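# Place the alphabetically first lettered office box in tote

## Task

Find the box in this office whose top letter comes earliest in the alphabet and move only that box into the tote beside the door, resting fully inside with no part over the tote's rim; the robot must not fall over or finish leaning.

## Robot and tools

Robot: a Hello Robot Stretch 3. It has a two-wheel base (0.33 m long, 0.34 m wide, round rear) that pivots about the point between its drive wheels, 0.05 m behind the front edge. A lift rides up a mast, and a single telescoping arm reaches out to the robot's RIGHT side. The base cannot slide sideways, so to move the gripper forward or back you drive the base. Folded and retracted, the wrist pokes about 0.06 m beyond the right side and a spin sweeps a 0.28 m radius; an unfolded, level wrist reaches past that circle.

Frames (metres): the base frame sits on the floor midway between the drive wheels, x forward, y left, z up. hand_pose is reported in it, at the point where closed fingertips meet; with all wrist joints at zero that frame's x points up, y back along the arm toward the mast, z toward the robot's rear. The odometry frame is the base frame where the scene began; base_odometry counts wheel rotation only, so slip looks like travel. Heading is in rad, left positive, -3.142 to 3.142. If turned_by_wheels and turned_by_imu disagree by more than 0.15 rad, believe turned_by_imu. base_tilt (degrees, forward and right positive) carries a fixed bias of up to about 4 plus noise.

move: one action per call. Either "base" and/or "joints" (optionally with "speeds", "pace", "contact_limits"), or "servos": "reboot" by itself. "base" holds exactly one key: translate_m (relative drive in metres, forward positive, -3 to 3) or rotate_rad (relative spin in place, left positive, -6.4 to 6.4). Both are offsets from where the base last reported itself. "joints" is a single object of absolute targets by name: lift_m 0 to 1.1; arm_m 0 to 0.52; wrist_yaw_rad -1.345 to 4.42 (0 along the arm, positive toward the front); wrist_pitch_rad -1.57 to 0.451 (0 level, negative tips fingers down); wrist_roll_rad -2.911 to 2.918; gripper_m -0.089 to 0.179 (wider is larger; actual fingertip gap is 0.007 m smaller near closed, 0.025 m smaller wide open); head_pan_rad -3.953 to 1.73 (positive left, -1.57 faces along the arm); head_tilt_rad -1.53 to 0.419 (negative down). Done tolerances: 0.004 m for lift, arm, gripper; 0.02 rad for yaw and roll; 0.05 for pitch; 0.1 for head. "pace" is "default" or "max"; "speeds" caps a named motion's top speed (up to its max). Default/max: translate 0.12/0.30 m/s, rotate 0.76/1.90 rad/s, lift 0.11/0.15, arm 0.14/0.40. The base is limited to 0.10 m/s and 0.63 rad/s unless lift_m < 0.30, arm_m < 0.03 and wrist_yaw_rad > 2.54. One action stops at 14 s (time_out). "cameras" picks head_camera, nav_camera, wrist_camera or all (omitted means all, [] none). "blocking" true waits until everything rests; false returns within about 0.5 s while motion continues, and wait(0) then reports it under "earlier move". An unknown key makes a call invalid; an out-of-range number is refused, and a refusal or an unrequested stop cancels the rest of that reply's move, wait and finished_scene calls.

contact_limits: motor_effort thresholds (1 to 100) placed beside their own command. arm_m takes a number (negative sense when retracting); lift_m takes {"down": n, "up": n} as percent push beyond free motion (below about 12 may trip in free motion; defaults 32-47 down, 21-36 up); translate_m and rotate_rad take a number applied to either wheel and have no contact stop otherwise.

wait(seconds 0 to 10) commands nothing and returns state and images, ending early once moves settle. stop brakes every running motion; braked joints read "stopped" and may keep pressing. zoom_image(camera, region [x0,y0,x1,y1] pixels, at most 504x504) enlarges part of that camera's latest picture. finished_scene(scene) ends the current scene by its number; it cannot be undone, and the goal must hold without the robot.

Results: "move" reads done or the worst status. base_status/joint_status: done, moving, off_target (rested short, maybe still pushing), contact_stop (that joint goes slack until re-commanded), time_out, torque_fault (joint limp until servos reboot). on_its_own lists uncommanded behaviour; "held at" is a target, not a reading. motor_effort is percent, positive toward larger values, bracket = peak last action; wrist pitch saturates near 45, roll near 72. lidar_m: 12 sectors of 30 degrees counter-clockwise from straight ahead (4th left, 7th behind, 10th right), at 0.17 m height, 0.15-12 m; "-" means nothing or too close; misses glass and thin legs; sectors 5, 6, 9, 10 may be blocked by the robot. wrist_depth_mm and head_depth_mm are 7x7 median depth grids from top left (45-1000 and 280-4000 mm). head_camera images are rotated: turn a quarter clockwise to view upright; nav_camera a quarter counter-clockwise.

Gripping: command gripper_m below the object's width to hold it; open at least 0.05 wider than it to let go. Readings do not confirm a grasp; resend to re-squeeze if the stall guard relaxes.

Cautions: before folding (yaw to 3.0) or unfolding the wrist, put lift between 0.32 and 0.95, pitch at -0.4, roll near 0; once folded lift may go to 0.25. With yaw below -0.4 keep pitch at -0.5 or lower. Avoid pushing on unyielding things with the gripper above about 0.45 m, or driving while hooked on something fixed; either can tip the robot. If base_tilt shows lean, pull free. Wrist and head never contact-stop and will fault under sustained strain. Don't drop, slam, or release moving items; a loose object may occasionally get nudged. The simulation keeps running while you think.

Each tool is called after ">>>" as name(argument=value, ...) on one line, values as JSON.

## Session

>>> move(joints={"head_pan_rad": 1.4, "head_tilt_rad": -0.35}, pace="max", cameras=["nav_camera"])

>>> move(joints={"head_pan_rad": 0.1}, pace="max", cameras=["nav_camera"])

>>> move(joints={"head_pan_rad": -1.2}, pace="max", cameras=["nav_camera"])

>>> move(joints={"head_pan_rad": -2.5}, pace="max", cameras=["nav_camera"])

>>> move(joints={"head_pan_rad": -3.8}, pace="max", cameras=["nav_camera"])

Scene clock: 1.00 s.
move: done
base_odometry: x=+0.000 y=+0.000 heading=+0.000
turned_by_wheels: +0.000
turned_by_imu: +0.000
base_tilt: forward=+1.1 right=-0.1
lidar_m: 1.39 2.07 1.11 0.87 0.86 0.91 1.35 1.08 1.14 0.89 0.88 0.94
head_depth_mm: 974 1048 1134 1234 1348 1492 1521 / 918 982 1059 1144 1246 1360 1455 / 869 931 991 1067 1153 1258 1384 / 828 878 937 1005 1090 1173 1276 / 788 832 888 945 1018 1103 1186 / 750 794 840 898 954 1028 1120 / 729 766 809 856 908 966 1042
base_status: not commanded
joint_positions: lift_m=+0.410 arm_m=+0.002 wrist_yaw_rad=+2.888 wrist_pitch_rad=-0.323 wrist_roll_rad=+0.000 gripper_m=+0.037 head_pan_rad=+1.431 head_tilt_rad=-0.349
joint_status: all done
measured_speeds: all 0
motor_effort: left_wheel=-0.4(0.5) right_wheel=+2.5(2.5) lift_m=+26.6(26.6) arm_m=-10.6(10.6) wrist_yaw_rad=+1.0(1.3) wrist_pitch_rad=+2.8(3.1) wrist_roll_rad=+0.8(1.1) gripper_m=+0.2(1.0) head_pan_rad=-0.4(4.9) head_tilt_rad=-1.5(2.8)
hand_pose: x=+0.0377 y=+0.0812 z=+0.4448 quat_wxyz=(+0.201, +0.706, +0.025, +0.678) (m; base frame)
wrist_depth_mm: - 729 - - - - - / 133 746 - - - - - / 139 174 - - - - - / 149 167 - - - - - / 161 171 966 896 902 911 942 / 713 182 127 693 725 759 746 / 619 192 605 641 592 615 632
pictures: nav_camera (sideways)
Images, in order (width x height): nav_camera 672x504.

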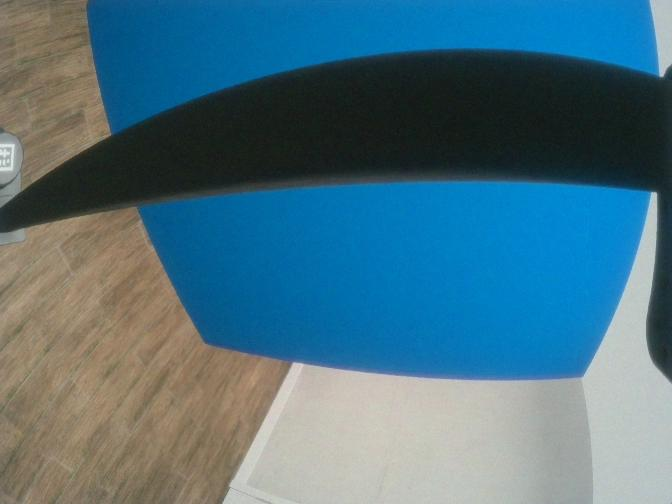

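Scene clock: 2.00 s.
move: done
base_odometry: x=+0.000 y=+0.000 heading=+0.000
turned_by_wheels: +0.000
turned_by_imu: +0.000
base_tilt: forward=+1.1 right=-0.1
lidar_m: 1.39 2.07 1.11 0.87 0.86 0.91 1.35 1.08 1.14 0.89 0.88 0.94
head_depth_mm: 1431 1453 1486 1529 1567 1611 1511 / 1707 1746 1806 1861 1921 1804 1502 / 1924 2014 2188 2298 2311 1863 1493 / 1866 1990 2133 2285 2358 1815 1500 / 1804 1922 2062 2177 2296 1793 1504 / 1757 1867 2000 2126 2240 1858 1487 / 1736 1821 1951 2050 2145 1855 1482
base_status: not commanded
joint_positions: lift_m=+0.410 arm_m=+0.002 wrist_yaw_rad=+2.888 wrist_pitch_rad=-0.323 wrist_roll_rad=+0.000 gripper_m=+0.037 head_pan_rad=+0.087 head_tilt_rad=-0.349
joint_status: all done
measured_speeds: all 0
motor_effort: left_wheel=-0.3(0.4) right_wheel=+1.9(2.6) lift_m=+26.7(26.7) arm_m=-13.9(13.9) wrist_yaw_rad=+0.9(1.1) wrist_pitch_rad=+2.8(3.2) wrist_roll_rad=+0.8(1.1) gripper_m=+0.1(1.4) head_pan_rad=-2.1(4.9) head_tilt_rad=-1.5(3.6)
hand_pose: x=+0.0377 y=+0.0812 z=+0.4448 quat_wxyz=(+0.201, +0.706, +0.025, +0.678) (m; base frame)
wrist_depth_mm: - 709 - - - - - / 133 731 - - - - - / 140 175 - - - - - / 149 167 - - - - - / 160 172 961 926 929 938 914 / 714 182 127 685 708 758 737 / 629 193 618 619 593 630 615
pictures: nav_camera (sideways)
Images, in order (width x height): nav_camera 672x504.

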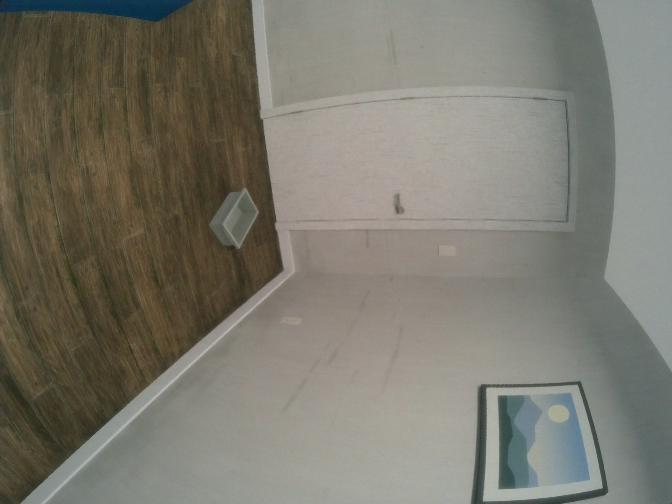

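Scene clock: 3.00 s.
move: done
base_odometry: x=+0.000 y=+0.000 heading=+0.000
turned_by_wheels: +0.000
turned_by_imu: +0.000
base_tilt: forward=+0.9 right=-0.3
lidar_m: 1.39 2.07 1.11 0.87 0.86 0.91 1.35 1.08 1.14 0.89 0.88 0.94
head_depth_mm: 741 786 836 893 960 1039 1130 / 737 785 831 891 962 1041 1124 / 737 780 832 888 961 1039 1126 / 736 780 831 887 954 1036 1120 / 731 779 824 883 958 1028 1118 / 729 775 824 880 950 1020 1118 / 729 774 823 879 947 1025 1111
base_status: not commanded
joint_positions: lift_m=+0.410 arm_m=+0.002 wrist_yaw_rad=+2.888 wrist_pitch_rad=-0.323 wrist_roll_rad=+0.000 gripper_m=+0.037 head_pan_rad=-1.238 head_tilt_rad=-0.350
joint_status: all done
measured_speeds: all 0
motor_effort: left_wheel=-0.3(0.5) right_wheel=+2.1(2.4) lift_m=+26.6(26.9) arm_m=-16.1(16.1) wrist_yaw_rad=+0.5(1.4) wrist_pitch_rad=+2.8(3.1) wrist_roll_rad=+0.8(1.0) gripper_m=+0.7(1.1) head_pan_rad=+1.0(4.8) head_tilt_rad=-1.0(2.3)
hand_pose: x=+0.0377 y=+0.0812 z=+0.4448 quat_wxyz=(+0.201, +0.706, +0.025, +0.678) (m; base frame)
wrist_depth_mm: - 701 - - - - - / 133 755 - - - - - / 140 175 - - - - - / 150 167 - - - - - / 161 172 966 925 929 925 915 / 705 182 128 696 738 742 741 / 629 193 605 620 591 634 637
pictures: nav_camera (sideways)
Images, in order (width x height): nav_camera 672x504.

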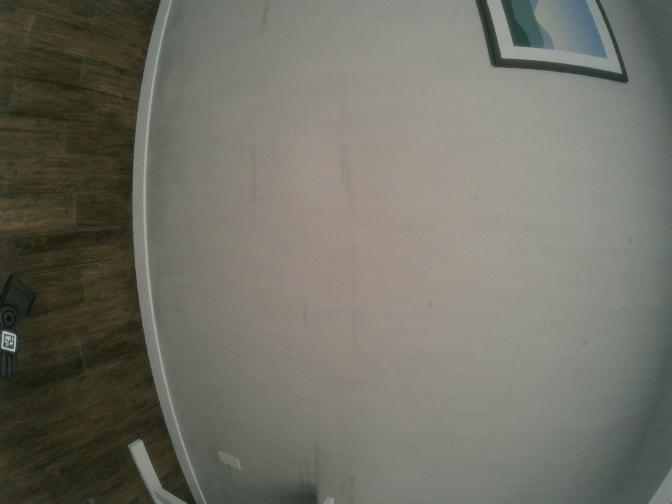

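Scene clock: 3.97 s.
move: done
base_odometry: x=+0.000 y=+0.000 heading=+0.000
turned_by_wheels: +0.000
turned_by_imu: +0.000
base_tilt: forward=+1.0 right=-0.2
lidar_m: 1.39 2.07 1.11 0.87 0.86 0.92 1.35 1.08 1.14 0.89 0.88 0.94
head_depth_mm: 1386 1472 1551 1031 1758 1843 1519 / 1428 1513 1591 1033 1437 1702 1458 / 1446 1545 1601 1092 1422 1810 1453 / 1481 1577 1642 1088 1903 1801 1487 / 1522 1602 1688 1091 1985 1858 1507 / 1548 1653 1729 1164 1941 1673 1497 / 1530 1586 1609 1251 1772 1754 1503
base_status: not commanded
joint_positions: lift_m=+0.410 arm_m=+0.002 wrist_yaw_rad=+2.888 wrist_pitch_rad=-0.323 wrist_roll_rad=+0.000 gripper_m=+0.037 head_pan_rad=-2.546 head_tilt_rad=-0.350
joint_status: all done
measured_speeds: all 0
motor_effort: left_wheel=-0.1(0.5) right_wheel=+2.1(2.4) lift_m=+26.7(27.1) arm_m=-19.0(19.0) wrist_yaw_rad=+0.8(1.4) wrist_pitch_rad=+2.6(3.1) wrist_roll_rad=+0.9(1.0) gripper_m=-0.4(1.2) head_pan_rad=+1.5(5.4) head_tilt_rad=-0.9(2.4)
hand_pose: x=+0.0377 y=+0.0812 z=+0.4448 quat_wxyz=(+0.201, +0.706, +0.025, +0.678) (m; base frame)
wrist_depth_mm: - 710 - - - - - / 133 749 - - - - - / 140 174 - - - - - / 149 167 - - - - - / 161 172 939 911 929 926 906 / 715 182 128 682 709 742 756 / 615 193 617 636 588 630 630
pictures: nav_camera (sideways)
Images, in order (width x height): nav_camera 672x504.

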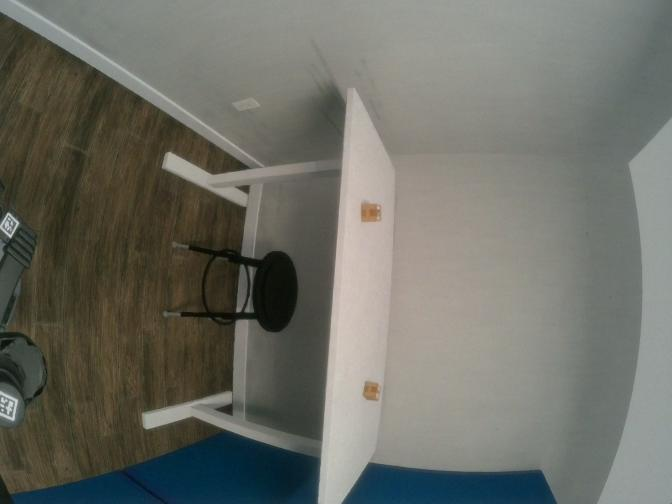

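Scene clock: 4.93 s.
move: done
base_odometry: x=+0.000 y=+0.000 heading=+0.000
turned_by_wheels: +0.000
turned_by_imu: +0.000
base_tilt: forward=+1.0 right=+0.0
lidar_m: 1.39 2.07 1.11 0.87 0.86 0.91 1.35 1.08 1.14 0.89 0.88 0.94
head_depth_mm: 715 751 793 848 - - - / 748 788 829 881 934 999 1079 / 784 826 879 932 993 1064 1152 / 821 869 923 990 1063 1144 1230 / 862 919 987 1054 1134 1221 1333 / 916 984 1046 1128 1220 1331 1422 / 965 1040 1123 1198 1309 1433 1490
base_status: not commanded
joint_positions: lift_m=+0.410 arm_m=+0.002 wrist_yaw_rad=+2.888 wrist_pitch_rad=-0.323 wrist_roll_rad=+0.000 gripper_m=+0.037 head_pan_rad=-3.850 head_tilt_rad=-0.350
joint_status: all done
measured_speeds: all 0
motor_effort: left_wheel=-0.3(0.4) right_wheel=+2.3(2.5) lift_m=+26.9(27.2) arm_m=-21.6(21.6) wrist_yaw_rad=+0.5(1.2) wrist_pitch_rad=+2.8(3.1) wrist_roll_rad=+0.9(1.0) gripper_m=-0.8(0.8) head_pan_rad=+2.0(4.9) head_tilt_rad=-1.4(3.0)
hand_pose: x=+0.0377 y=+0.0812 z=+0.4448 quat_wxyz=(+0.201, +0.706, +0.025, +0.678) (m; base frame)
wrist_depth_mm: - 723 - - - - - / 133 751 - - - - - / 140 174 - - - - - / 149 167 - - - - - / 161 172 985 920 939 925 927 / 716 182 127 697 726 743 743 / 614 193 604 623 584 625 625
pictures: nav_camera (sideways)
Images, in order (width x height): nav_camera 672x504.

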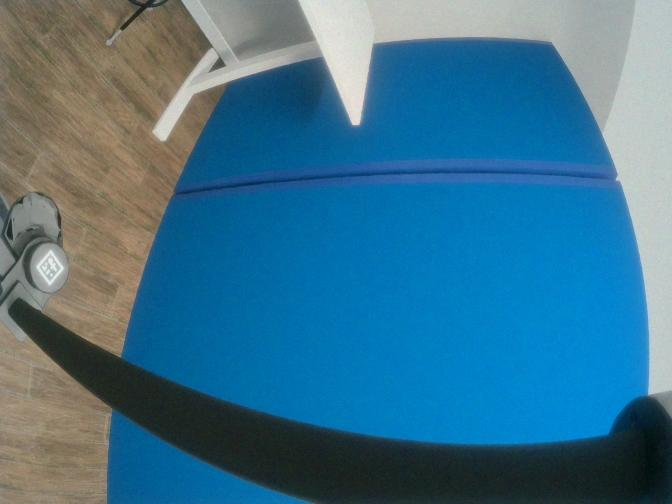

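>>> move(base={"rotate_rad": 0.42}, joints={"lift_m": 0.28, "wrist_pitch_rad": -0.4, "wrist_yaw_rad": 3.0, "head_pan_rad": -1.57, "head_tilt_rad": -0.5}, pace="max", cameras=[])

>>> move(base={"translate_m": -0.6}, pace="max", cameras=[])

>>> move(base={"rotate_rad": -1.57}, pace="max", cameras=["head_camera"])

Scene clock: 56.37 s.
move: done
base_odometry: x=+0.000 y=+0.000 heading=+0.420
turned_by_wheels: +0.420
turned_by_imu: +0.419
base_tilt: forward=+1.0 right=-0.2
lidar_m: 2.07 1.22 0.89 0.85 0.89 1.20 1.08 1.26 0.92 0.88 0.91 1.23
head_depth_mm: 716 774 846 933 1035 1164 1287 / 722 779 853 940 1049 1182 1301 / 727 789 862 950 1057 1183 1316 / 730 791 869 956 1066 1202 1305 / 738 799 872 964 1086 1219 1329 / 744 803 883 969 1091 1234 1341 / 747 813 889 980 1101 1247 1331
base_status: done
joint_positions: lift_m=+0.280 arm_m=+0.002 wrist_yaw_rad=+2.997 wrist_pitch_rad=-0.416 wrist_roll_rad=+0.000 gripper_m=+0.037 head_pan_rad=-1.554 head_tilt_rad=-0.502
joint_status: all done
measured_speeds: translate_m=+0.000 rotate_rad=+0.000 lift_m=+0.000 arm_m=+0.000 wrist_yaw_rad=+0.000 wrist_pitch_rad=+0.000 wrist_roll_rad=+0.000 head_pan_rad=-0.024 head_tilt_rad=+0.000
motor_effort: left_wheel=-8.8(14.9) right_wheel=+8.0(13.8) lift_m=+21.0(25.7) arm_m=-23.1(23.3) wrist_yaw_rad=+3.2(7.6) wrist_pitch_rad=+2.9(4.8) wrist_roll_rad=+0.9(1.1) gripper_m=+0.1(1.2) head_pan_rad=-3.3(5.3) head_tilt_rad=-0.7(6.1)
hand_pose: x=+0.0111 y=+0.0756 z=+0.2931 quat_wxyz=(+0.196, +0.700, +0.096, +0.680) (m; base frame)
wrist_depth_mm: - 135 - 808 - - - / - 146 - 862 - - - / - 156 186 920 970 - - / 764 173 733 758 762 785 778 / 622 574 202 616 621 617 627 / 507 497 128 299 496 515 515 / 442 281 253 282 420 441 439
pictures: none
No camera images: "cameras" was empty.

Scene clock: 59.70 s.
move: done
base_odometry: x=-0.548 y=-0.244 heading=+0.419
turned_by_wheels: +0.000
turned_by_imu: +0.001
base_tilt: forward=+0.9 right=+0.0
lidar_m: 2.67 1.22 0.88 0.85 0.88 0.85 0.48 0.55 0.88 0.88 0.91 1.24
head_depth_mm: 722 786 857 943 1044 1179 1299 / 727 785 859 948 1053 1194 1306 / 732 795 865 955 1070 1204 1309 / 737 793 871 960 1073 1220 1314 / 737 800 878 973 1089 1229 1317 / 747 807 884 978 1092 1237 1333 / 746 810 890 984 1096 1247 1324
base_status: done
joint_positions: lift_m=+0.280 arm_m=+0.002 wrist_yaw_rad=+2.998 wrist_pitch_rad=-0.416 wrist_roll_rad=+0.000 gripper_m=+0.037 head_pan_rad=-1.569 head_tilt_rad=-0.502
joint_status: not commanded
measured_speeds: all 0
motor_effort: left_wheel=-6.4(18.5) right_wheel=+3.3(8.7) lift_m=+22.4(22.5) arm_m=-22.9(23.6) wrist_yaw_rad=+2.7(3.7) wrist_pitch_rad=+2.9(3.1) wrist_roll_rad=+0.8(1.1) gripper_m=-0.8(1.5) head_pan_rad=-2.4(4.6) head_tilt_rad=+1.9(2.6)
hand_pose: x=+0.0110 y=+0.0756 z=+0.2931 quat_wxyz=(+0.196, +0.700, +0.096, +0.680) (m; base frame)
wrist_depth_mm: - 136 - - - - 878 / - 145 - - - 974 - / - 156 852 - 951 - - / 796 173 735 775 784 780 773 / 618 572 201 623 609 623 617 / 510 502 128 299 499 513 515 / 441 280 254 279 413 440 446
pictures: none
No camera images: "cameras" was empty.

Scene clock: 61.80 s.
move: done
base_odometry: x=-0.548 y=-0.244 heading=-1.150
turned_by_wheels: -1.570
turned_by_imu: -1.563
base_tilt: forward=+0.9 right=-0.2
lidar_m: 0.88 0.92 1.26 2.67 1.20 0.88 0.85 0.87 0.85 0.48 0.54 0.89
head_depth_mm: 887 961 1009 720 539 432 388 / 892 967 1014 717 538 430 388 / 903 966 1028 715 537 430 763 / 903 986 1032 710 536 430 748 / 910 987 1030 709 536 429 746 / 917 992 1055 708 534 429 816 / 922 1006 1048 705 532 428 1272
base_status: done
joint_positions: lift_m=+0.280 arm_m=+0.002 wrist_yaw_rad=+2.998 wrist_pitch_rad=-0.416 wrist_roll_rad=+0.000 gripper_m=+0.037 head_pan_rad=-1.570 head_tilt_rad=-0.501
joint_status: not commanded
measured_speeds: all 0
motor_effort: left_wheel=+8.9(19.0) right_wheel=-9.1(15.1) lift_m=+23.6(23.7) arm_m=-22.8(23.8) wrist_yaw_rad=+2.7(3.2) wrist_pitch_rad=+2.9(3.0) wrist_roll_rad=+0.8(1.1) gripper_m=+0.4(1.3) head_pan_rad=-2.6(5.0) head_tilt_rad=+2.8(3.8)
hand_pose: x=+0.0110 y=+0.0756 z=+0.2931 quat_wxyz=(+0.196, +0.700, +0.096, +0.680) (m; base frame)
wrist_depth_mm: - 135 - - - - - / - 146 - - - - - / - 155 951 - - - 971 / 766 173 743 773 772 788 789 / 626 581 202 615 620 619 616 / 512 498 127 299 496 517 510 / 442 280 254 283 418 443 434
pictures: head_camera (sideways)
Images, in order (width x height): head_camera 896x504.

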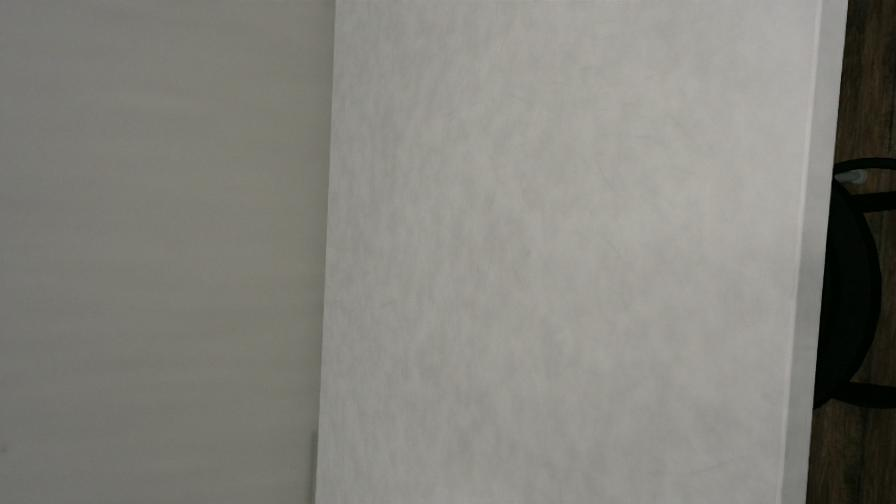

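>>> move(joints={"head_pan_rad": -1.0}, pace="max", cameras=["head_camera"])

>>> zoom_image(camera="head_camera", region=[300, 0, 803, 503])

>>> move(joints={"head_pan_rad": -1.95}, pace="max", cameras=["head_camera"])

>>> zoom_image(camera="head_camera", region=[300, 0, 803, 503])

Scene clock: 66.40 s.
move: done
base_odometry: x=-0.548 y=-0.244 heading=-1.150
turned_by_wheels: +0.000
turned_by_imu: +0.001
base_tilt: forward=+1.0 right=-0.1
lidar_m: 0.88 0.92 1.26 2.67 1.20 0.88 0.85 0.87 0.86 0.48 0.54 0.89
head_depth_mm: 949 1006 1042 718 541 433 371 / 1005 1077 1076 720 539 431 736 / 1068 1151 1068 716 536 431 1308 / 1141 1233 1061 638 537 457 1344 / 1100 1184 1056 712 535 1230 1296 / 994 1067 1100 708 533 1471 1338 / 908 970 1015 705 596 1306 1310
base_status: not commanded
joint_positions: lift_m=+0.280 arm_m=+0.002 wrist_yaw_rad=+2.998 wrist_pitch_rad=-0.416 wrist_roll_rad=+0.000 gripper_m=+0.037 head_pan_rad=-0.993 head_tilt_rad=-0.500
joint_status: all done
measured_speeds: all 0
motor_effort: left_wheel=+9.1(9.2) right_wheel=-9.0(9.7) lift_m=+25.4(25.5) arm_m=-19.8(20.5) wrist_yaw_rad=+2.6(3.2) wrist_pitch_rad=+2.6(3.4) wrist_roll_rad=+0.9(1.1) gripper_m=-0.1(1.6) head_pan_rad=+1.8(5.0) head_tilt_rad=+2.5(3.4)
hand_pose: x=+0.0110 y=+0.0756 z=+0.2931 quat_wxyz=(+0.196, +0.700, +0.096, +0.680) (m; base frame)
wrist_depth_mm: - 135 - - - - - / - 145 - - - - - / - 155 961 - - - 966 / 779 173 736 770 762 765 769 / 611 575 202 614 622 618 615 / 515 495 128 299 499 526 510 / 437 277 254 282 419 443 436
pictures: head_camera (sideways)
Images, in order (width x height): head_camera 896x504.

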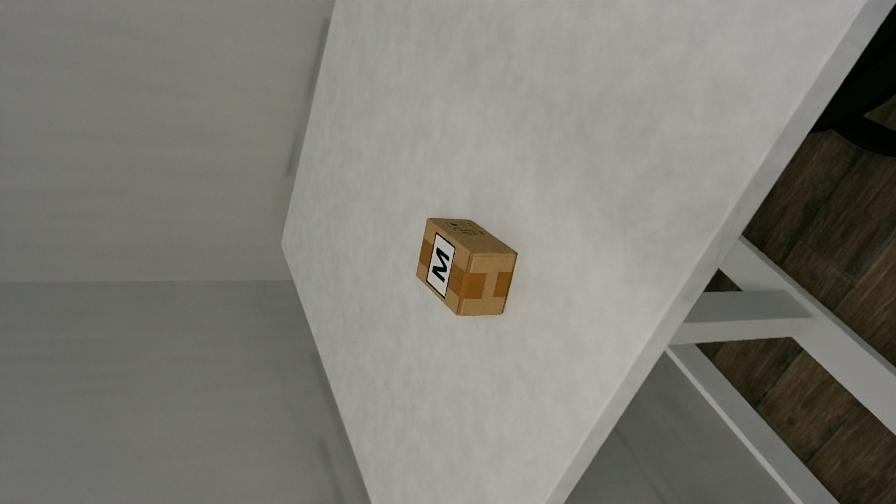

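Scaled by 1.002 from the camera's 896x504 image, which has a finer 1280x720 frame.

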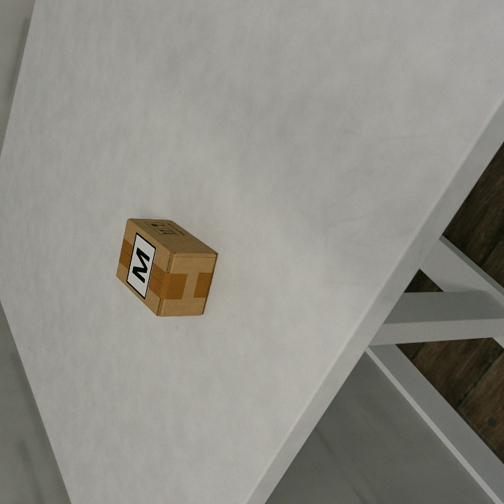

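Scene clock: 67.33 s.
move: done
base_odometry: x=-0.548 y=-0.244 heading=-1.150
turned_by_wheels: +0.000
turned_by_imu: +0.000
base_tilt: forward=+0.9 right=-0.1
lidar_m: 0.88 0.92 1.26 2.66 1.19 0.88 0.85 0.87 0.85 0.48 0.54 0.89
head_depth_mm: 1044 1147 1083 723 541 460 1246 / 1017 1103 1082 719 541 444 1324 / 985 1072 1077 719 538 431 1340 / 954 1036 1076 714 537 431 1307 / 929 1007 1047 711 537 430 1249 / 906 974 1015 713 536 429 386 / 875 943 985 706 535 429 376
base_status: not commanded
joint_positions: lift_m=+0.280 arm_m=+0.002 wrist_yaw_rad=+2.998 wrist_pitch_rad=-0.416 wrist_roll_rad=+0.000 gripper_m=+0.037 head_pan_rad=-1.963 head_tilt_rad=-0.500
joint_status: all done
measured_speeds: all 0
motor_effort: left_wheel=+9.0(9.3) right_wheel=-8.9(9.6) lift_m=+25.8(25.8) arm_m=-18.8(19.8) wrist_yaw_rad=+2.5(3.2) wrist_pitch_rad=+2.8(3.1) wrist_roll_rad=+0.9(1.0) gripper_m=+0.1(1.0) head_pan_rad=-2.0(5.0) head_tilt_rad=+2.2(3.5)
hand_pose: x=+0.0110 y=+0.0756 z=+0.2931 quat_wxyz=(+0.196, +0.700, +0.096, +0.680) (m; base frame)
wrist_depth_mm: - 135 - - - - - / - 145 - - - - - / - 156 946 - - - 966 / 775 173 732 779 764 773 765 / 616 578 201 618 622 622 616 / 507 497 127 299 497 514 511 / 444 281 255 281 416 444 440
pictures: head_camera (sideways)
Images, in order (width x height): head_camera 896x504.

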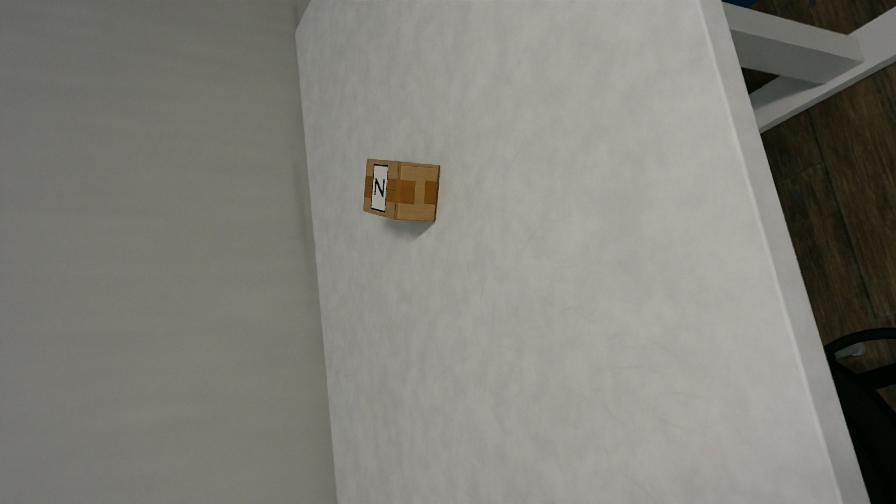

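Scaled by 1.002 from the camera's 896x504 image, which has a finer 1280x720 frame.

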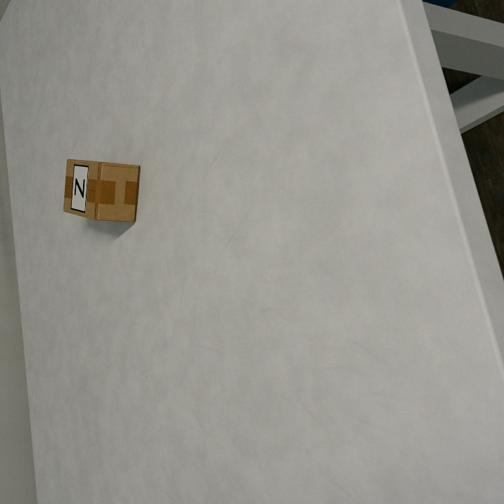

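>>> move(base={"rotate_rad": 1.772}, joints={"head_pan_rad": 0.0, "head_tilt_rad": -0.4}, pace="max", cameras=["nav_camera"])

>>> move(base={"translate_m": 2.2}, pace="max", contact_limits={"translate_m": 60}, cameras=[])

>>> move(base={"rotate_rad": 1.368}, pace="max", cameras=["nav_camera"])

Scene clock: 83.57 s.
move: done
base_odometry: x=-0.548 y=-0.244 heading=+0.621
turned_by_wheels: +1.772
turned_by_imu: +1.765
base_tilt: forward=+1.0 right=-0.1
lidar_m: 2.66 1.02 0.85 0.85 0.87 0.48 0.55 0.55 0.89 0.88 0.98 1.59
head_depth_mm: 2224 2339 2542 2718 2256 1787 1450 / 2260 2422 2570 2751 2290 1779 1458 / 2354 2493 2655 2822 2299 1773 1437 / 2431 2578 2788 2922 2264 1785 1442 / 2493 2650 2775 2988 2284 1766 1436 / 2468 2640 1817 1911 2020 1761 1435 / 1388 1436 1500 1575 1632 1647 1440
base_status: done
joint_positions: lift_m=+0.280 arm_m=+0.002 wrist_yaw_rad=+2.998 wrist_pitch_rad=-0.416 wrist_roll_rad=+0.000 gripper_m=+0.037 head_pan_rad=+0.016 head_tilt_rad=-0.399
joint_status: all done
measured_speeds: translate_m=+0.000 rotate_rad=+0.000 lift_m=+0.000 arm_m=+0.000 wrist_yaw_rad=+0.000 wrist_pitch_rad=+0.000 wrist_roll_rad=+0.000 head_pan_rad=-0.024 head_tilt_rad=+0.000
motor_effort: left_wheel=-7.6(16.4) right_wheel=+8.0(18.0) lift_m=+28.2(28.3) arm_m=-23.0(23.8) wrist_yaw_rad=+2.7(3.4) wrist_pitch_rad=+2.6(3.3) wrist_roll_rad=+0.8(1.1) gripper_m=-0.2(1.2) head_pan_rad=-3.0(4.7) head_tilt_rad=+1.8(7.3)
hand_pose: x=+0.0110 y=+0.0756 z=+0.2931 quat_wxyz=(+0.196, +0.700, +0.096, +0.680) (m; base frame)
wrist_depth_mm: - 135 783 - - - - / - 145 826 - - - - / - 156 897 925 - - 917 / 738 173 738 767 771 772 768 / 614 573 202 613 606 612 618 / 514 493 128 300 498 513 512 / 439 281 255 282 417 436 443
pictures: nav_camera (sideways)
Images, in order (width x height): nav_camera 672x504.

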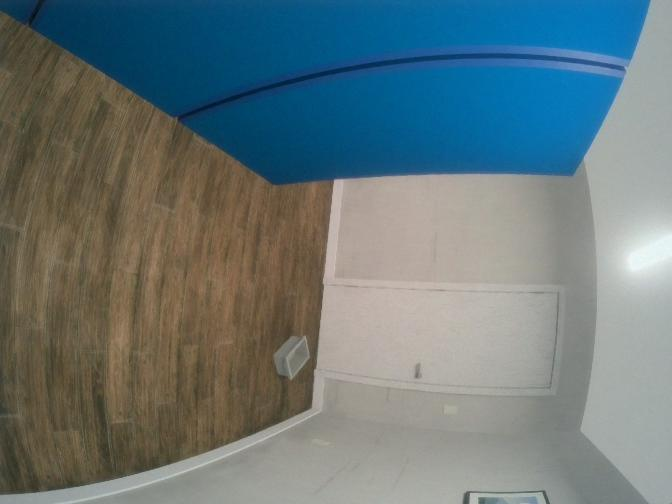

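Scene clock: 92.37 s.
move: done
base_odometry: x=+1.241 y=+1.037 heading=+0.622
turned_by_wheels: +0.000
turned_by_imu: -0.001
base_tilt: forward=+0.9 right=-0.1
lidar_m: 0.54 0.60 0.96 0.98 0.65 0.78 2.65 1.57 1.30 1.25 0.63 0.51
head_depth_mm: 413 439 469 503 540 571 612 / 422 448 480 516 559 608 664 / 432 461 493 532 575 629 693 / 443 472 506 548 596 652 717 / 452 485 521 562 615 677 751 / 465 495 537 583 632 701 778 / 476 509 552 600 657 729 810
base_status: done
joint_positions: lift_m=+0.280 arm_m=+0.002 wrist_yaw_rad=+2.998 wrist_pitch_rad=-0.416 wrist_roll_rad=+0.000 gripper_m=+0.037 head_pan_rad=+0.000 head_tilt_rad=-0.400
joint_status: not commanded
measured_speeds: all 0
motor_effort: left_wheel=+5.1(12.6) right_wheel=-0.3(17.6) lift_m=+28.8(30.6) arm_m=-15.7(23.1) wrist_yaw_rad=+2.6(3.2) wrist_pitch_rad=+2.8(3.3) wrist_roll_rad=+0.9(1.1) gripper_m=+0.2(1.2) head_pan_rad=-2.4(5.3) head_tilt_rad=-2.4(3.4)
contact_limits: translate_m 60 (maximum 100)
hand_pose: x=+0.0110 y=+0.0756 z=+0.2931 quat_wxyz=(+0.196, +0.700, +0.096, +0.680) (m; base frame)
wrist_depth_mm: 449 135 - - - - - / 489 145 - - - - - / 525 155 960 - - - - / 577 173 735 764 768 768 - / 579 198 201 608 619 622 611 / 512 497 127 300 497 519 515 / 440 281 254 282 415 443 442
pictures: none
No camera images: "cameras" was empty.

Scene clock: 94.37 s.
move: done
base_odometry: x=+1.241 y=+1.037 heading=+1.989
turned_by_wheels: +1.368
turned_by_imu: +1.363
base_tilt: forward=+1.0 right=-0.1
lidar_m: 1.90 0.61 0.61 1.53 1.90 1.35 1.29 0.76 0.55 0.51 0.56 0.75
head_depth_mm: 1964 1926 1913 1892 1839 1708 1451 / 2889 3107 3061 2826 2295 1776 1432 / 2995 3174 3471 3239 2256 1759 1438 / 3058 3153 3469 3213 2291 1760 1433 / 2962 3146 3454 3151 2273 1759 1432 / 3062 3117 3480 3256 2280 1762 1433 / 3014 3158 3462 3215 2260 1737 1397
base_status: done
joint_positions: lift_m=+0.280 arm_m=+0.002 wrist_yaw_rad=+2.998 wrist_pitch_rad=-0.416 wrist_roll_rad=+0.000 gripper_m=+0.037 head_pan_rad=+0.000 head_tilt_rad=-0.400
joint_status: not commanded
measured_speeds: all 0
motor_effort: left_wheel=-7.4(16.5) right_wheel=+7.5(17.9) lift_m=+26.7(28.9) arm_m=-23.2(23.4) wrist_yaw_rad=+2.4(3.1) wrist_pitch_rad=+2.9(3.2) wrist_roll_rad=+0.7(1.1) gripper_m=-0.7(1.3) head_pan_rad=-1.1(4.0) head_tilt_rad=+0.0(2.7)
hand_pose: x=+0.0110 y=+0.0756 z=+0.2931 quat_wxyz=(+0.196, +0.700, +0.096, +0.680) (m; base frame)
wrist_depth_mm: - 135 - - - - 481 / - 146 - - - 546 523 / - 156 965 - - - - / 787 173 749 782 794 703 - / 613 574 200 611 617 615 625 / 517 497 127 301 497 512 518 / 441 280 255 281 417 443 442
pictures: nav_camera (sideways)
Images, in order (width x height): nav_camera 672x504.

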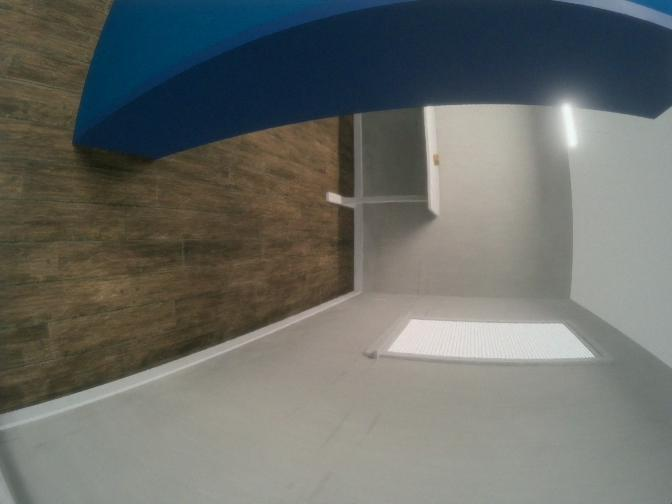

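>>> move(base={"translate_m": 1.15}, joints={"head_pan_rad": 0.9, "head_tilt_rad": -0.4}, pace="max", contact_limits={"translate_m": 60}, cameras=["nav_camera"])

Scene clock: 108.83 s.
move: done
base_odometry: x=+0.774 y=+2.087 heading=+1.989
turned_by_wheels: +0.000
turned_by_imu: -0.001
base_tilt: forward=+1.0 right=-0.2
lidar_m: 1.76 1.92 3.08 1.36 0.56 0.63 2.13 0.74 0.53 0.51 0.52 0.70
head_depth_mm: 2496 2602 2658 2793 2320 1782 1449 / 2752 2881 2495 2953 2236 1768 1447 / 3022 3167 3366 3188 2289 1771 1447 / 3344 3525 3817 3275 2290 1761 1437 / 3316 3534 3742 3248 2273 1761 1443 / 3091 3315 3482 3189 2272 1764 1429 / 2965 3089 3303 3180 2247 1745 1428
base_status: done
joint_positions: lift_m=+0.280 arm_m=+0.002 wrist_yaw_rad=+2.998 wrist_pitch_rad=-0.416 wrist_roll_rad=+0.000 gripper_m=+0.037 head_pan_rad=+0.901 head_tilt_rad=-0.400
joint_status: all done
measured_speeds: all 0
motor_effort: left_wheel=+3.6(15.2) right_wheel=+5.2(14.2) lift_m=+23.6(24.0) arm_m=-22.5(23.4) wrist_yaw_rad=+2.5(3.0) wrist_pitch_rad=+2.8(3.2) wrist_roll_rad=+0.9(1.1) gripper_m=+0.0(1.2) head_pan_rad=-2.7(5.2) head_tilt_rad=+0.2(2.1)
contact_limits: translate_m 60 (maximum 100)
hand_pose: x=+0.0110 y=+0.0756 z=+0.2931 quat_wxyz=(+0.196, +0.700, +0.096, +0.680) (m; base frame)
wrist_depth_mm: 395 135 - - - - - / 424 145 - - - - - / 462 155 979 - - - - / 501 173 733 776 770 767 769 / 535 190 202 620 622 610 628 / 512 493 127 298 503 511 516 / 436 280 255 280 417 443 441
pictures: nav_camera (sideways)
Images, in order (width x height): nav_camera 672x504.

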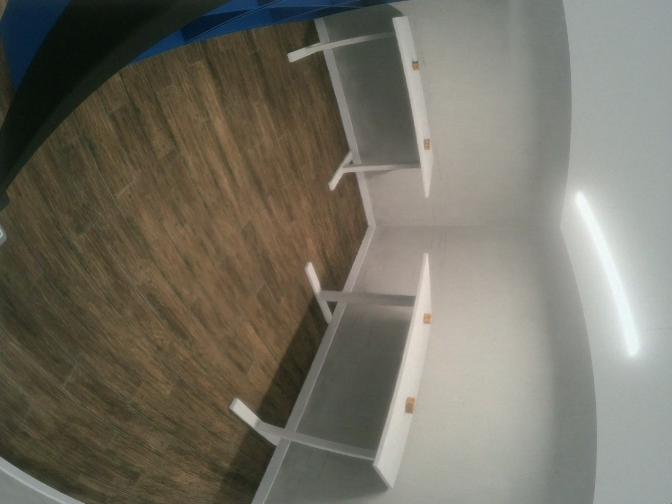

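>>> move(base={"rotate_rad": 0.912}, joints={"head_pan_rad": -1.25, "head_tilt_rad": -0.5}, pace="max", cameras=[])

>>> move(base={"translate_m": 1.4}, pace="max", contact_limits={"translate_m": 60}, cameras=[])

>>> move(base={"rotate_rad": 0.661}, pace="max", cameras=["head_camera"])

>>> zoom_image(camera="head_camera", region=[300, 0, 803, 503])

>>> move(joints={"head_pan_rad": -1.9}, pace="max", cameras=["head_camera"])

>>> zoom_image(camera="head_camera", region=[300, 0, 803, 503])

Scene clock: 137.87 s.
move: done
base_odometry: x=+0.773 y=+2.087 heading=+2.901
turned_by_wheels: +0.912
turned_by_imu: +0.909
base_tilt: forward=+1.0 right=-0.1
lidar_m: 2.53 2.77 0.52 0.55 2.43 0.89 0.56 0.51 0.51 0.62 1.21 1.92
head_depth_mm: 738 766 800 837 874 931 986 / 861 903 958 982 1076 1144 1219 / 1050 1104 1182 1264 1372 1472 1342 / 1346 1450 1574 1706 1832 1593 1331 / 1842 2049 2295 2405 1998 1588 1338 / 1990 2148 2340 2472 1981 1588 1327 / 1925 2073 2260 2405 1996 1580 1338
base_status: done
joint_positions: lift_m=+0.280 arm_m=+0.002 wrist_yaw_rad=+2.998 wrist_pitch_rad=-0.416 wrist_roll_rad=+0.000 gripper_m=+0.037 head_pan_rad=-1.265 head_tilt_rad=-0.500
joint_status: all done
measured_speeds: translate_m=+0.000 rotate_rad=+0.000 lift_m=+0.000 arm_m=+0.000 wrist_yaw_rad=+0.000 wrist_pitch_rad=+0.000 wrist_roll_rad=+0.000 head_pan_rad=+0.024 head_tilt_rad=+0.000
motor_effort: left_wheel=-9.5(15.6) right_wheel=+8.6(17.0) lift_m=+25.9(30.6) arm_m=-22.5(23.9) wrist_yaw_rad=+2.3(3.2) wrist_pitch_rad=+2.7(3.1) wrist_roll_rad=+0.9(1.2) gripper_m=-0.4(1.2) head_pan_rad=+2.1(4.5) head_tilt_rad=-2.1(5.5)
hand_pose: x=+0.0110 y=+0.0756 z=+0.2931 quat_wxyz=(+0.196, +0.700, +0.096, +0.680) (m; base frame)
wrist_depth_mm: - 135 - - 530 - - / - 145 - - - - - / - 156 885 - 833 - - / 783 174 747 733 735 769 782 / 622 564 201 610 620 613 619 / 509 501 128 297 497 510 515 / 436 279 256 284 415 442 448
pictures: none
No camera images: "cameras" was empty.

Scene clock: 143.93 s.
move: done
base_odometry: x=-0.586 y=+2.421 heading=+2.901
turned_by_wheels: +0.000
turned_by_imu: -0.001
base_tilt: forward=+0.8 right=-0.2
lidar_m: 1.74 1.78 1.90 1.66 1.60 1.28 1.74 1.57 1.58 1.13 1.43 1.16
head_depth_mm: 1408 1534 1077 1885 1999 1612 1353 / 1363 1476 1068 1212 1815 1569 1348 / 1311 1430 1077 836 1864 1550 1338 / 1277 1389 1065 790 1830 1592 1338 / 1238 1331 982 785 1785 1587 1338 / 1208 1283 1058 745 1726 1588 1324 / 1164 1262 1046 742 1673 1593 1333
base_status: done
joint_positions: lift_m=+0.280 arm_m=+0.002 wrist_yaw_rad=+2.998 wrist_pitch_rad=-0.416 wrist_roll_rad=+0.000 gripper_m=+0.037 head_pan_rad=-1.250 head_tilt_rad=-0.500
joint_status: not commanded
measured_speeds: all 0
motor_effort: left_wheel=+4.9(15.0) right_wheel=+0.3(14.7) lift_m=+22.6(26.0) arm_m=-18.3(22.6) wrist_yaw_rad=+2.4(3.1) wrist_pitch_rad=+3.0(3.2) wrist_roll_rad=+0.9(1.2) gripper_m=+0.3(1.6) head_pan_rad=+3.4(4.7) head_tilt_rad=-2.8(3.9)
contact_limits: translate_m 60 (maximum 100)
hand_pose: x=+0.0110 y=+0.0756 z=+0.2931 quat_wxyz=(+0.196, +0.700, +0.096, +0.680) (m; base frame)
wrist_depth_mm: - 135 - - - - - / - 145 - - - - - / 920 156 956 - - - - / 771 173 733 761 767 776 775 / 607 577 201 612 618 624 621 / 509 494 128 298 493 518 513 / 440 280 255 284 415 438 443
pictures: none
No camera images: "cameras" was empty.

Scene clock: 145.40 s.
move: done
base_odometry: x=-0.586 y=+2.421 heading=-2.722
turned_by_wheels: +0.661
turned_by_imu: +0.659
base_tilt: forward=+1.1 right=-0.3
lidar_m: 1.78 1.71 1.66 1.17 1.63 1.65 1.57 1.61 1.13 1.43 1.16 1.94
head_depth_mm: 1171 1255 1086 721 1641 1623 1348 / 1197 1306 1071 755 1702 1595 1345 / 1243 1348 1070 791 1780 1604 1346 / 1289 1392 1062 829 1853 1601 1330 / 1323 1451 993 829 1872 1579 1327 / 1371 1498 1053 1259 1488 1555 1333 / 1418 1565 1048 1914 1967 1581 1335
base_status: done
joint_positions: lift_m=+0.280 arm_m=+0.002 wrist_yaw_rad=+2.998 wrist_pitch_rad=-0.416 wrist_roll_rad=+0.000 gripper_m=+0.037 head_pan_rad=-1.250 head_tilt_rad=-0.500
joint_status: not commanded
measured_speeds: all 0
motor_effort: left_wheel=-8.9(15.6) right_wheel=+9.4(17.5) lift_m=+25.2(25.2) arm_m=-19.9(20.2) wrist_yaw_rad=+2.6(3.0) wrist_pitch_rad=+2.8(3.1) wrist_roll_rad=+0.9(1.0) gripper_m=+0.5(0.9) head_pan_rad=+2.3(3.9) head_tilt_rad=-1.8(3.5)
hand_pose: x=+0.0110 y=+0.0756 z=+0.2931 quat_wxyz=(+0.196, +0.700, +0.096, +0.680) (m; base frame)
wrist_depth_mm: - 135 - - - - - / - 146 - - - - - / - 155 943 - - - - / 784 173 710 767 783 773 782 / 609 569 201 610 619 608 619 / 516 499 127 297 501 514 518 / 438 280 255 282 417 436 440
pictures: head_camera (sideways)
Images, in order (width x height): head_camera 896x504.

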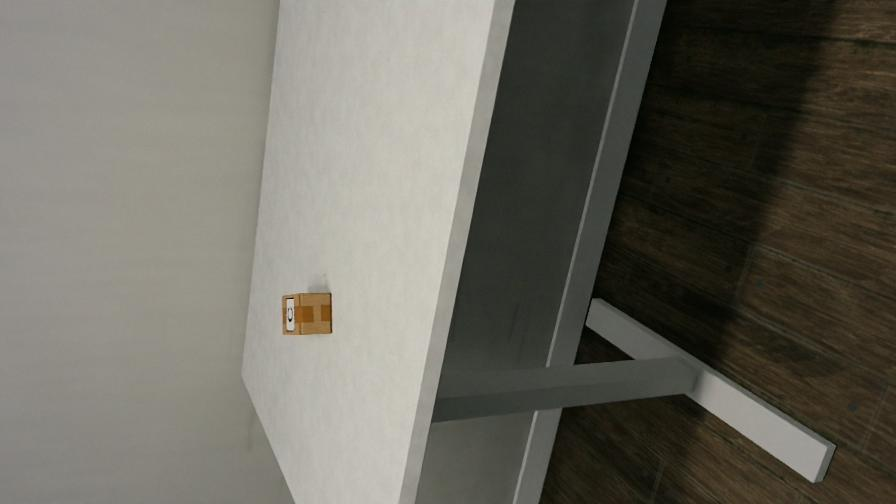

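Scaled by 1.002 from the camera's 896x504 image, which has a finer 1280x720 frame.

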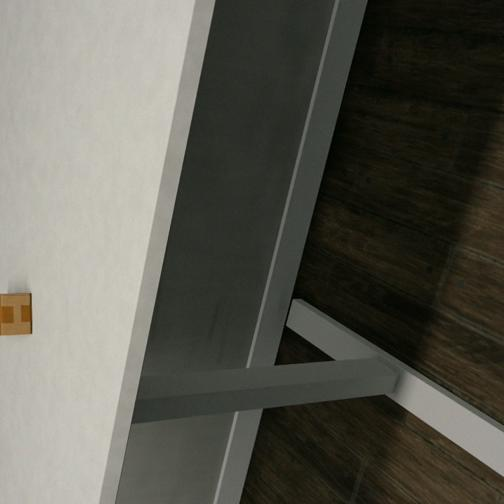

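Scene clock: 146.23 s.
move: done
base_odometry: x=-0.586 y=+2.421 heading=-2.722
turned_by_wheels: +0.000
turned_by_imu: +0.000
base_tilt: forward=+1.0 right=-0.1
lidar_m: 1.78 1.71 1.67 1.17 1.64 1.65 1.57 1.62 1.13 1.43 1.17 1.93
head_depth_mm: 1411 1528 1080 1894 1994 1607 1348 / 1348 1487 1080 1221 1827 1575 1339 / 1319 1443 1074 834 1869 1552 1331 / 1278 1384 1069 831 1852 1600 1340 / 1251 1355 982 785 1777 1588 1339 / 1215 1308 1060 747 1723 1593 1339 / 1181 1264 1056 739 1653 1591 1334
base_status: not commanded
joint_positions: lift_m=+0.280 arm_m=+0.002 wrist_yaw_rad=+2.998 wrist_pitch_rad=-0.416 wrist_roll_rad=+0.000 gripper_m=+0.037 head_pan_rad=-1.909 head_tilt_rad=-0.500
joint_status: all done
measured_speeds: all 0
motor_effort: left_wheel=-8.9(9.0) right_wheel=+10.0(10.5) lift_m=+26.1(26.5) arm_m=-22.9(22.9) wrist_yaw_rad=+2.9(2.9) wrist_pitch_rad=+2.5(3.0) wrist_roll_rad=+0.9(1.0) gripper_m=+0.8(1.1) head_pan_rad=-2.8(5.0) head_tilt_rad=-2.1(2.8)
hand_pose: x=+0.0110 y=+0.0756 z=+0.2931 quat_wxyz=(+0.196, +0.700, +0.096, +0.680) (m; base frame)
wrist_depth_mm: - 135 - - - - - / - 146 - - - - - / - 156 948 - - - - / 762 174 728 769 779 770 772 / 612 568 201 623 621 620 617 / 520 498 128 299 495 512 520 / 436 282 255 280 419 442 439
pictures: head_camera (sideways)
Images, in order (width x height): head_camera 896x504.

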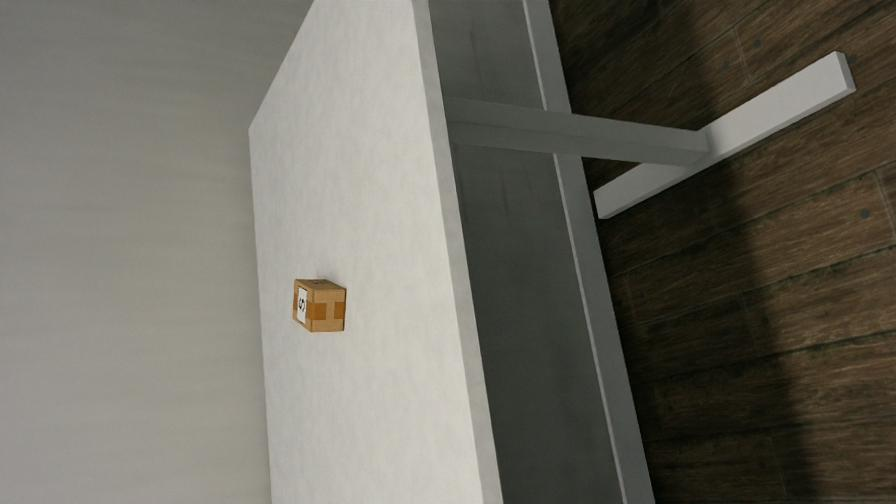

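Scaled by 1.002 from the camera's 896x504 image, which has a finer 1280x720 frame.

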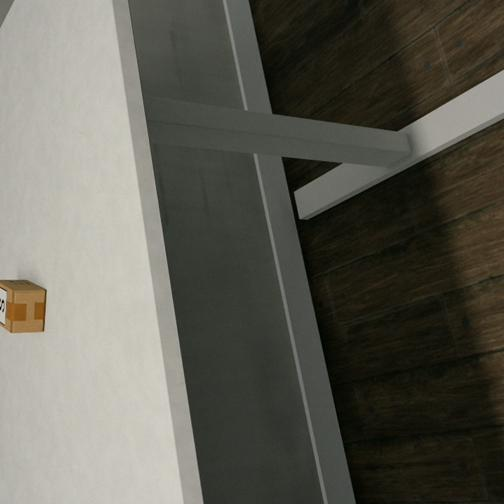

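>>> zoom_image(camera="head_camera", region=[270, 255, 370, 355])

>>> move(joints={"head_pan_rad": -1.25}, pace="max", cameras=["head_camera"])

>>> zoom_image(camera="head_camera", region=[260, 265, 360, 365])

Scaled by 5.040 from the camera's 896x504 image, which has a finer 1280x720 frame.

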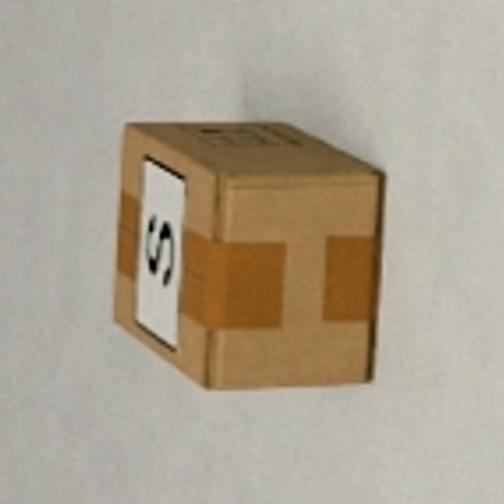

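Scene clock: 152.07 s.
move: done
base_odometry: x=-0.586 y=+2.421 heading=-2.722
turned_by_wheels: +0.000
turned_by_imu: +0.001
base_tilt: forward=+1.0 right=+0.0
lidar_m: 1.78 1.71 1.66 1.17 1.64 1.65 1.57 1.61 1.13 1.43 1.16 1.94
head_depth_mm: 1171 1269 1081 723 1636 1613 1352 / 1214 1302 1070 755 1706 1606 1339 / 1248 1357 1068 792 1789 1595 1341 / 1289 1411 1070 831 1859 1591 1330 / 1338 1457 1004 834 1923 1608 1334 / 1380 1511 1051 1275 1486 1553 1335 / 1439 1587 1047 1956 2002 1596 1336
base_status: not commanded
joint_positions: lift_m=+0.280 arm_m=+0.002 wrist_yaw_rad=+2.998 wrist_pitch_rad=-0.416 wrist_roll_rad=+0.000 gripper_m=+0.037 head_pan_rad=-1.234 head_tilt_rad=-0.500
joint_status: all done
measured_speeds: all 0
motor_effort: left_wheel=-8.9(8.9) right_wheel=+10.4(10.4) lift_m=+30.2(30.6) arm_m=-23.3(23.6) wrist_yaw_rad=+2.6(3.0) wrist_pitch_rad=+2.6(3.1) wrist_roll_rad=+0.8(1.0) gripper_m=-0.5(1.2) head_pan_rad=+0.3(5.0) head_tilt_rad=-1.5(2.5)
hand_pose: x=+0.0110 y=+0.0756 z=+0.2931 quat_wxyz=(+0.196, +0.700, +0.096, +0.680) (m; base frame)
wrist_depth_mm: - 135 - - - - - / - 145 - - - - - / - 156 948 - - - - / 766 173 727 769 782 777 781 / 620 579 200 622 615 616 619 / 512 497 127 298 496 512 509 / 439 281 255 284 418 438 438
pictures: head_camera (sideways)
Images, in order (width x height): head_camera 896x504.

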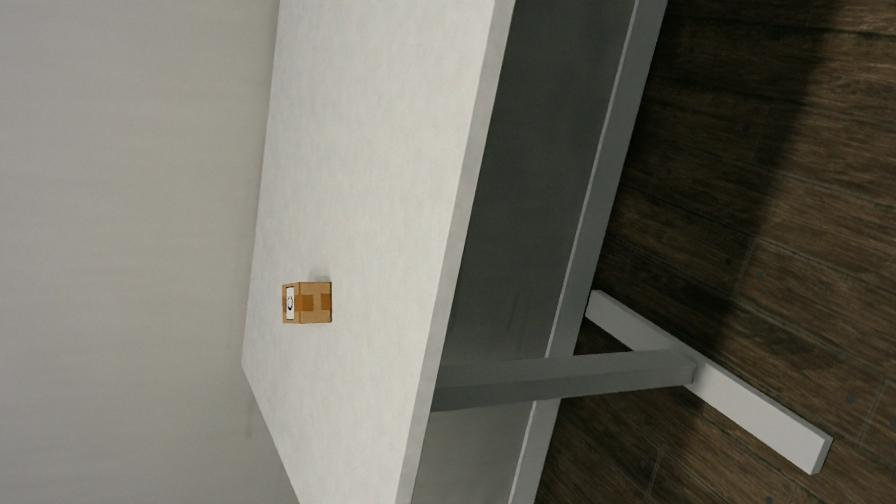

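Scaled by 5.040 from the camera's 896x504 image, which has a finer 1280x720 frame.

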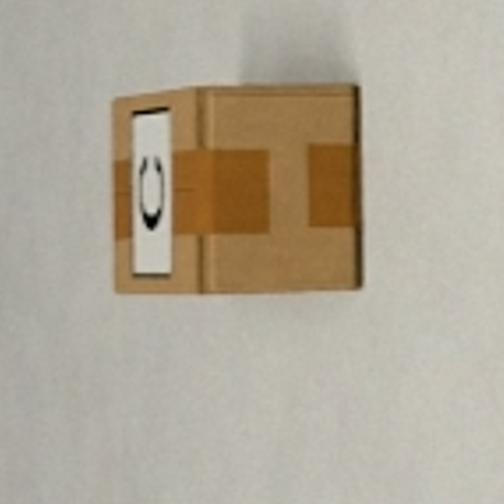

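>>> move(base={"translate_m": 0.85}, joints={"head_pan_rad": 0.07, "head_tilt_rad": -0.35}, pace="max", contact_limits={"translate_m": 60}, cameras=["head_camera"])

Scene clock: 191.33 s.
move: done
base_odometry: x=-1.362 y=+2.075 heading=-2.722
turned_by_wheels: +0.000
turned_by_imu: +0.000
base_tilt: forward=+0.8 right=-0.3
lidar_m: 1.35 1.27 1.22 1.24 1.67 1.85 2.41 1.70 1.46 0.96 1.42 0.96
head_depth_mm: 1127 1195 1263 1162 772 649 1422 / 1135 1192 1271 1158 737 646 1523 / 1139 1205 1285 1149 768 644 1520 / 1148 1214 1300 1137 763 1617 1499 / 1159 1233 1308 1134 760 1636 1489 / 1170 1247 1328 1125 758 1660 1495 / 1178 1250 1333 1124 753 1670 1490
base_status: done
joint_positions: lift_m=+0.280 arm_m=+0.002 wrist_yaw_rad=+2.998 wrist_pitch_rad=-0.416 wrist_roll_rad=+0.000 gripper_m=+0.037 head_pan_rad=+0.072 head_tilt_rad=-0.349
joint_status: all done
measured_speeds: all 0
motor_effort: left_wheel=+6.8(12.1) right_wheel=+2.0(17.5) lift_m=+21.0(30.4) arm_m=-22.7(23.6) wrist_yaw_rad=+2.6(3.2) wrist_pitch_rad=+2.9(3.2) wrist_roll_rad=+1.0(1.1) gripper_m=-0.5(1.3) head_pan_rad=-3.2(4.5) head_tilt_rad=+2.8(7.1)
contact_limits: translate_m 60 (maximum 100)
hand_pose: x=+0.0110 y=+0.0756 z=+0.2931 quat_wxyz=(+0.196, +0.700, +0.096, +0.680) (m; base frame)
wrist_depth_mm: - 135 - - - - - / - 145 - - - - - / - 155 944 - - - - / 770 174 748 774 763 793 781 / 621 574 202 613 618 609 621 / 515 498 128 299 497 517 512 / 441 279 256 280 418 441 441
pictures: head_camera (sideways)
Images, in order (width x height): head_camera 896x504.

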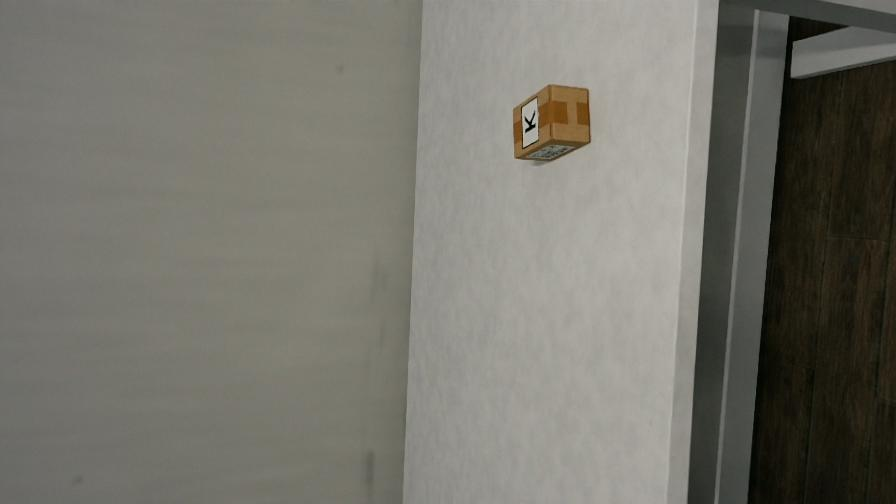

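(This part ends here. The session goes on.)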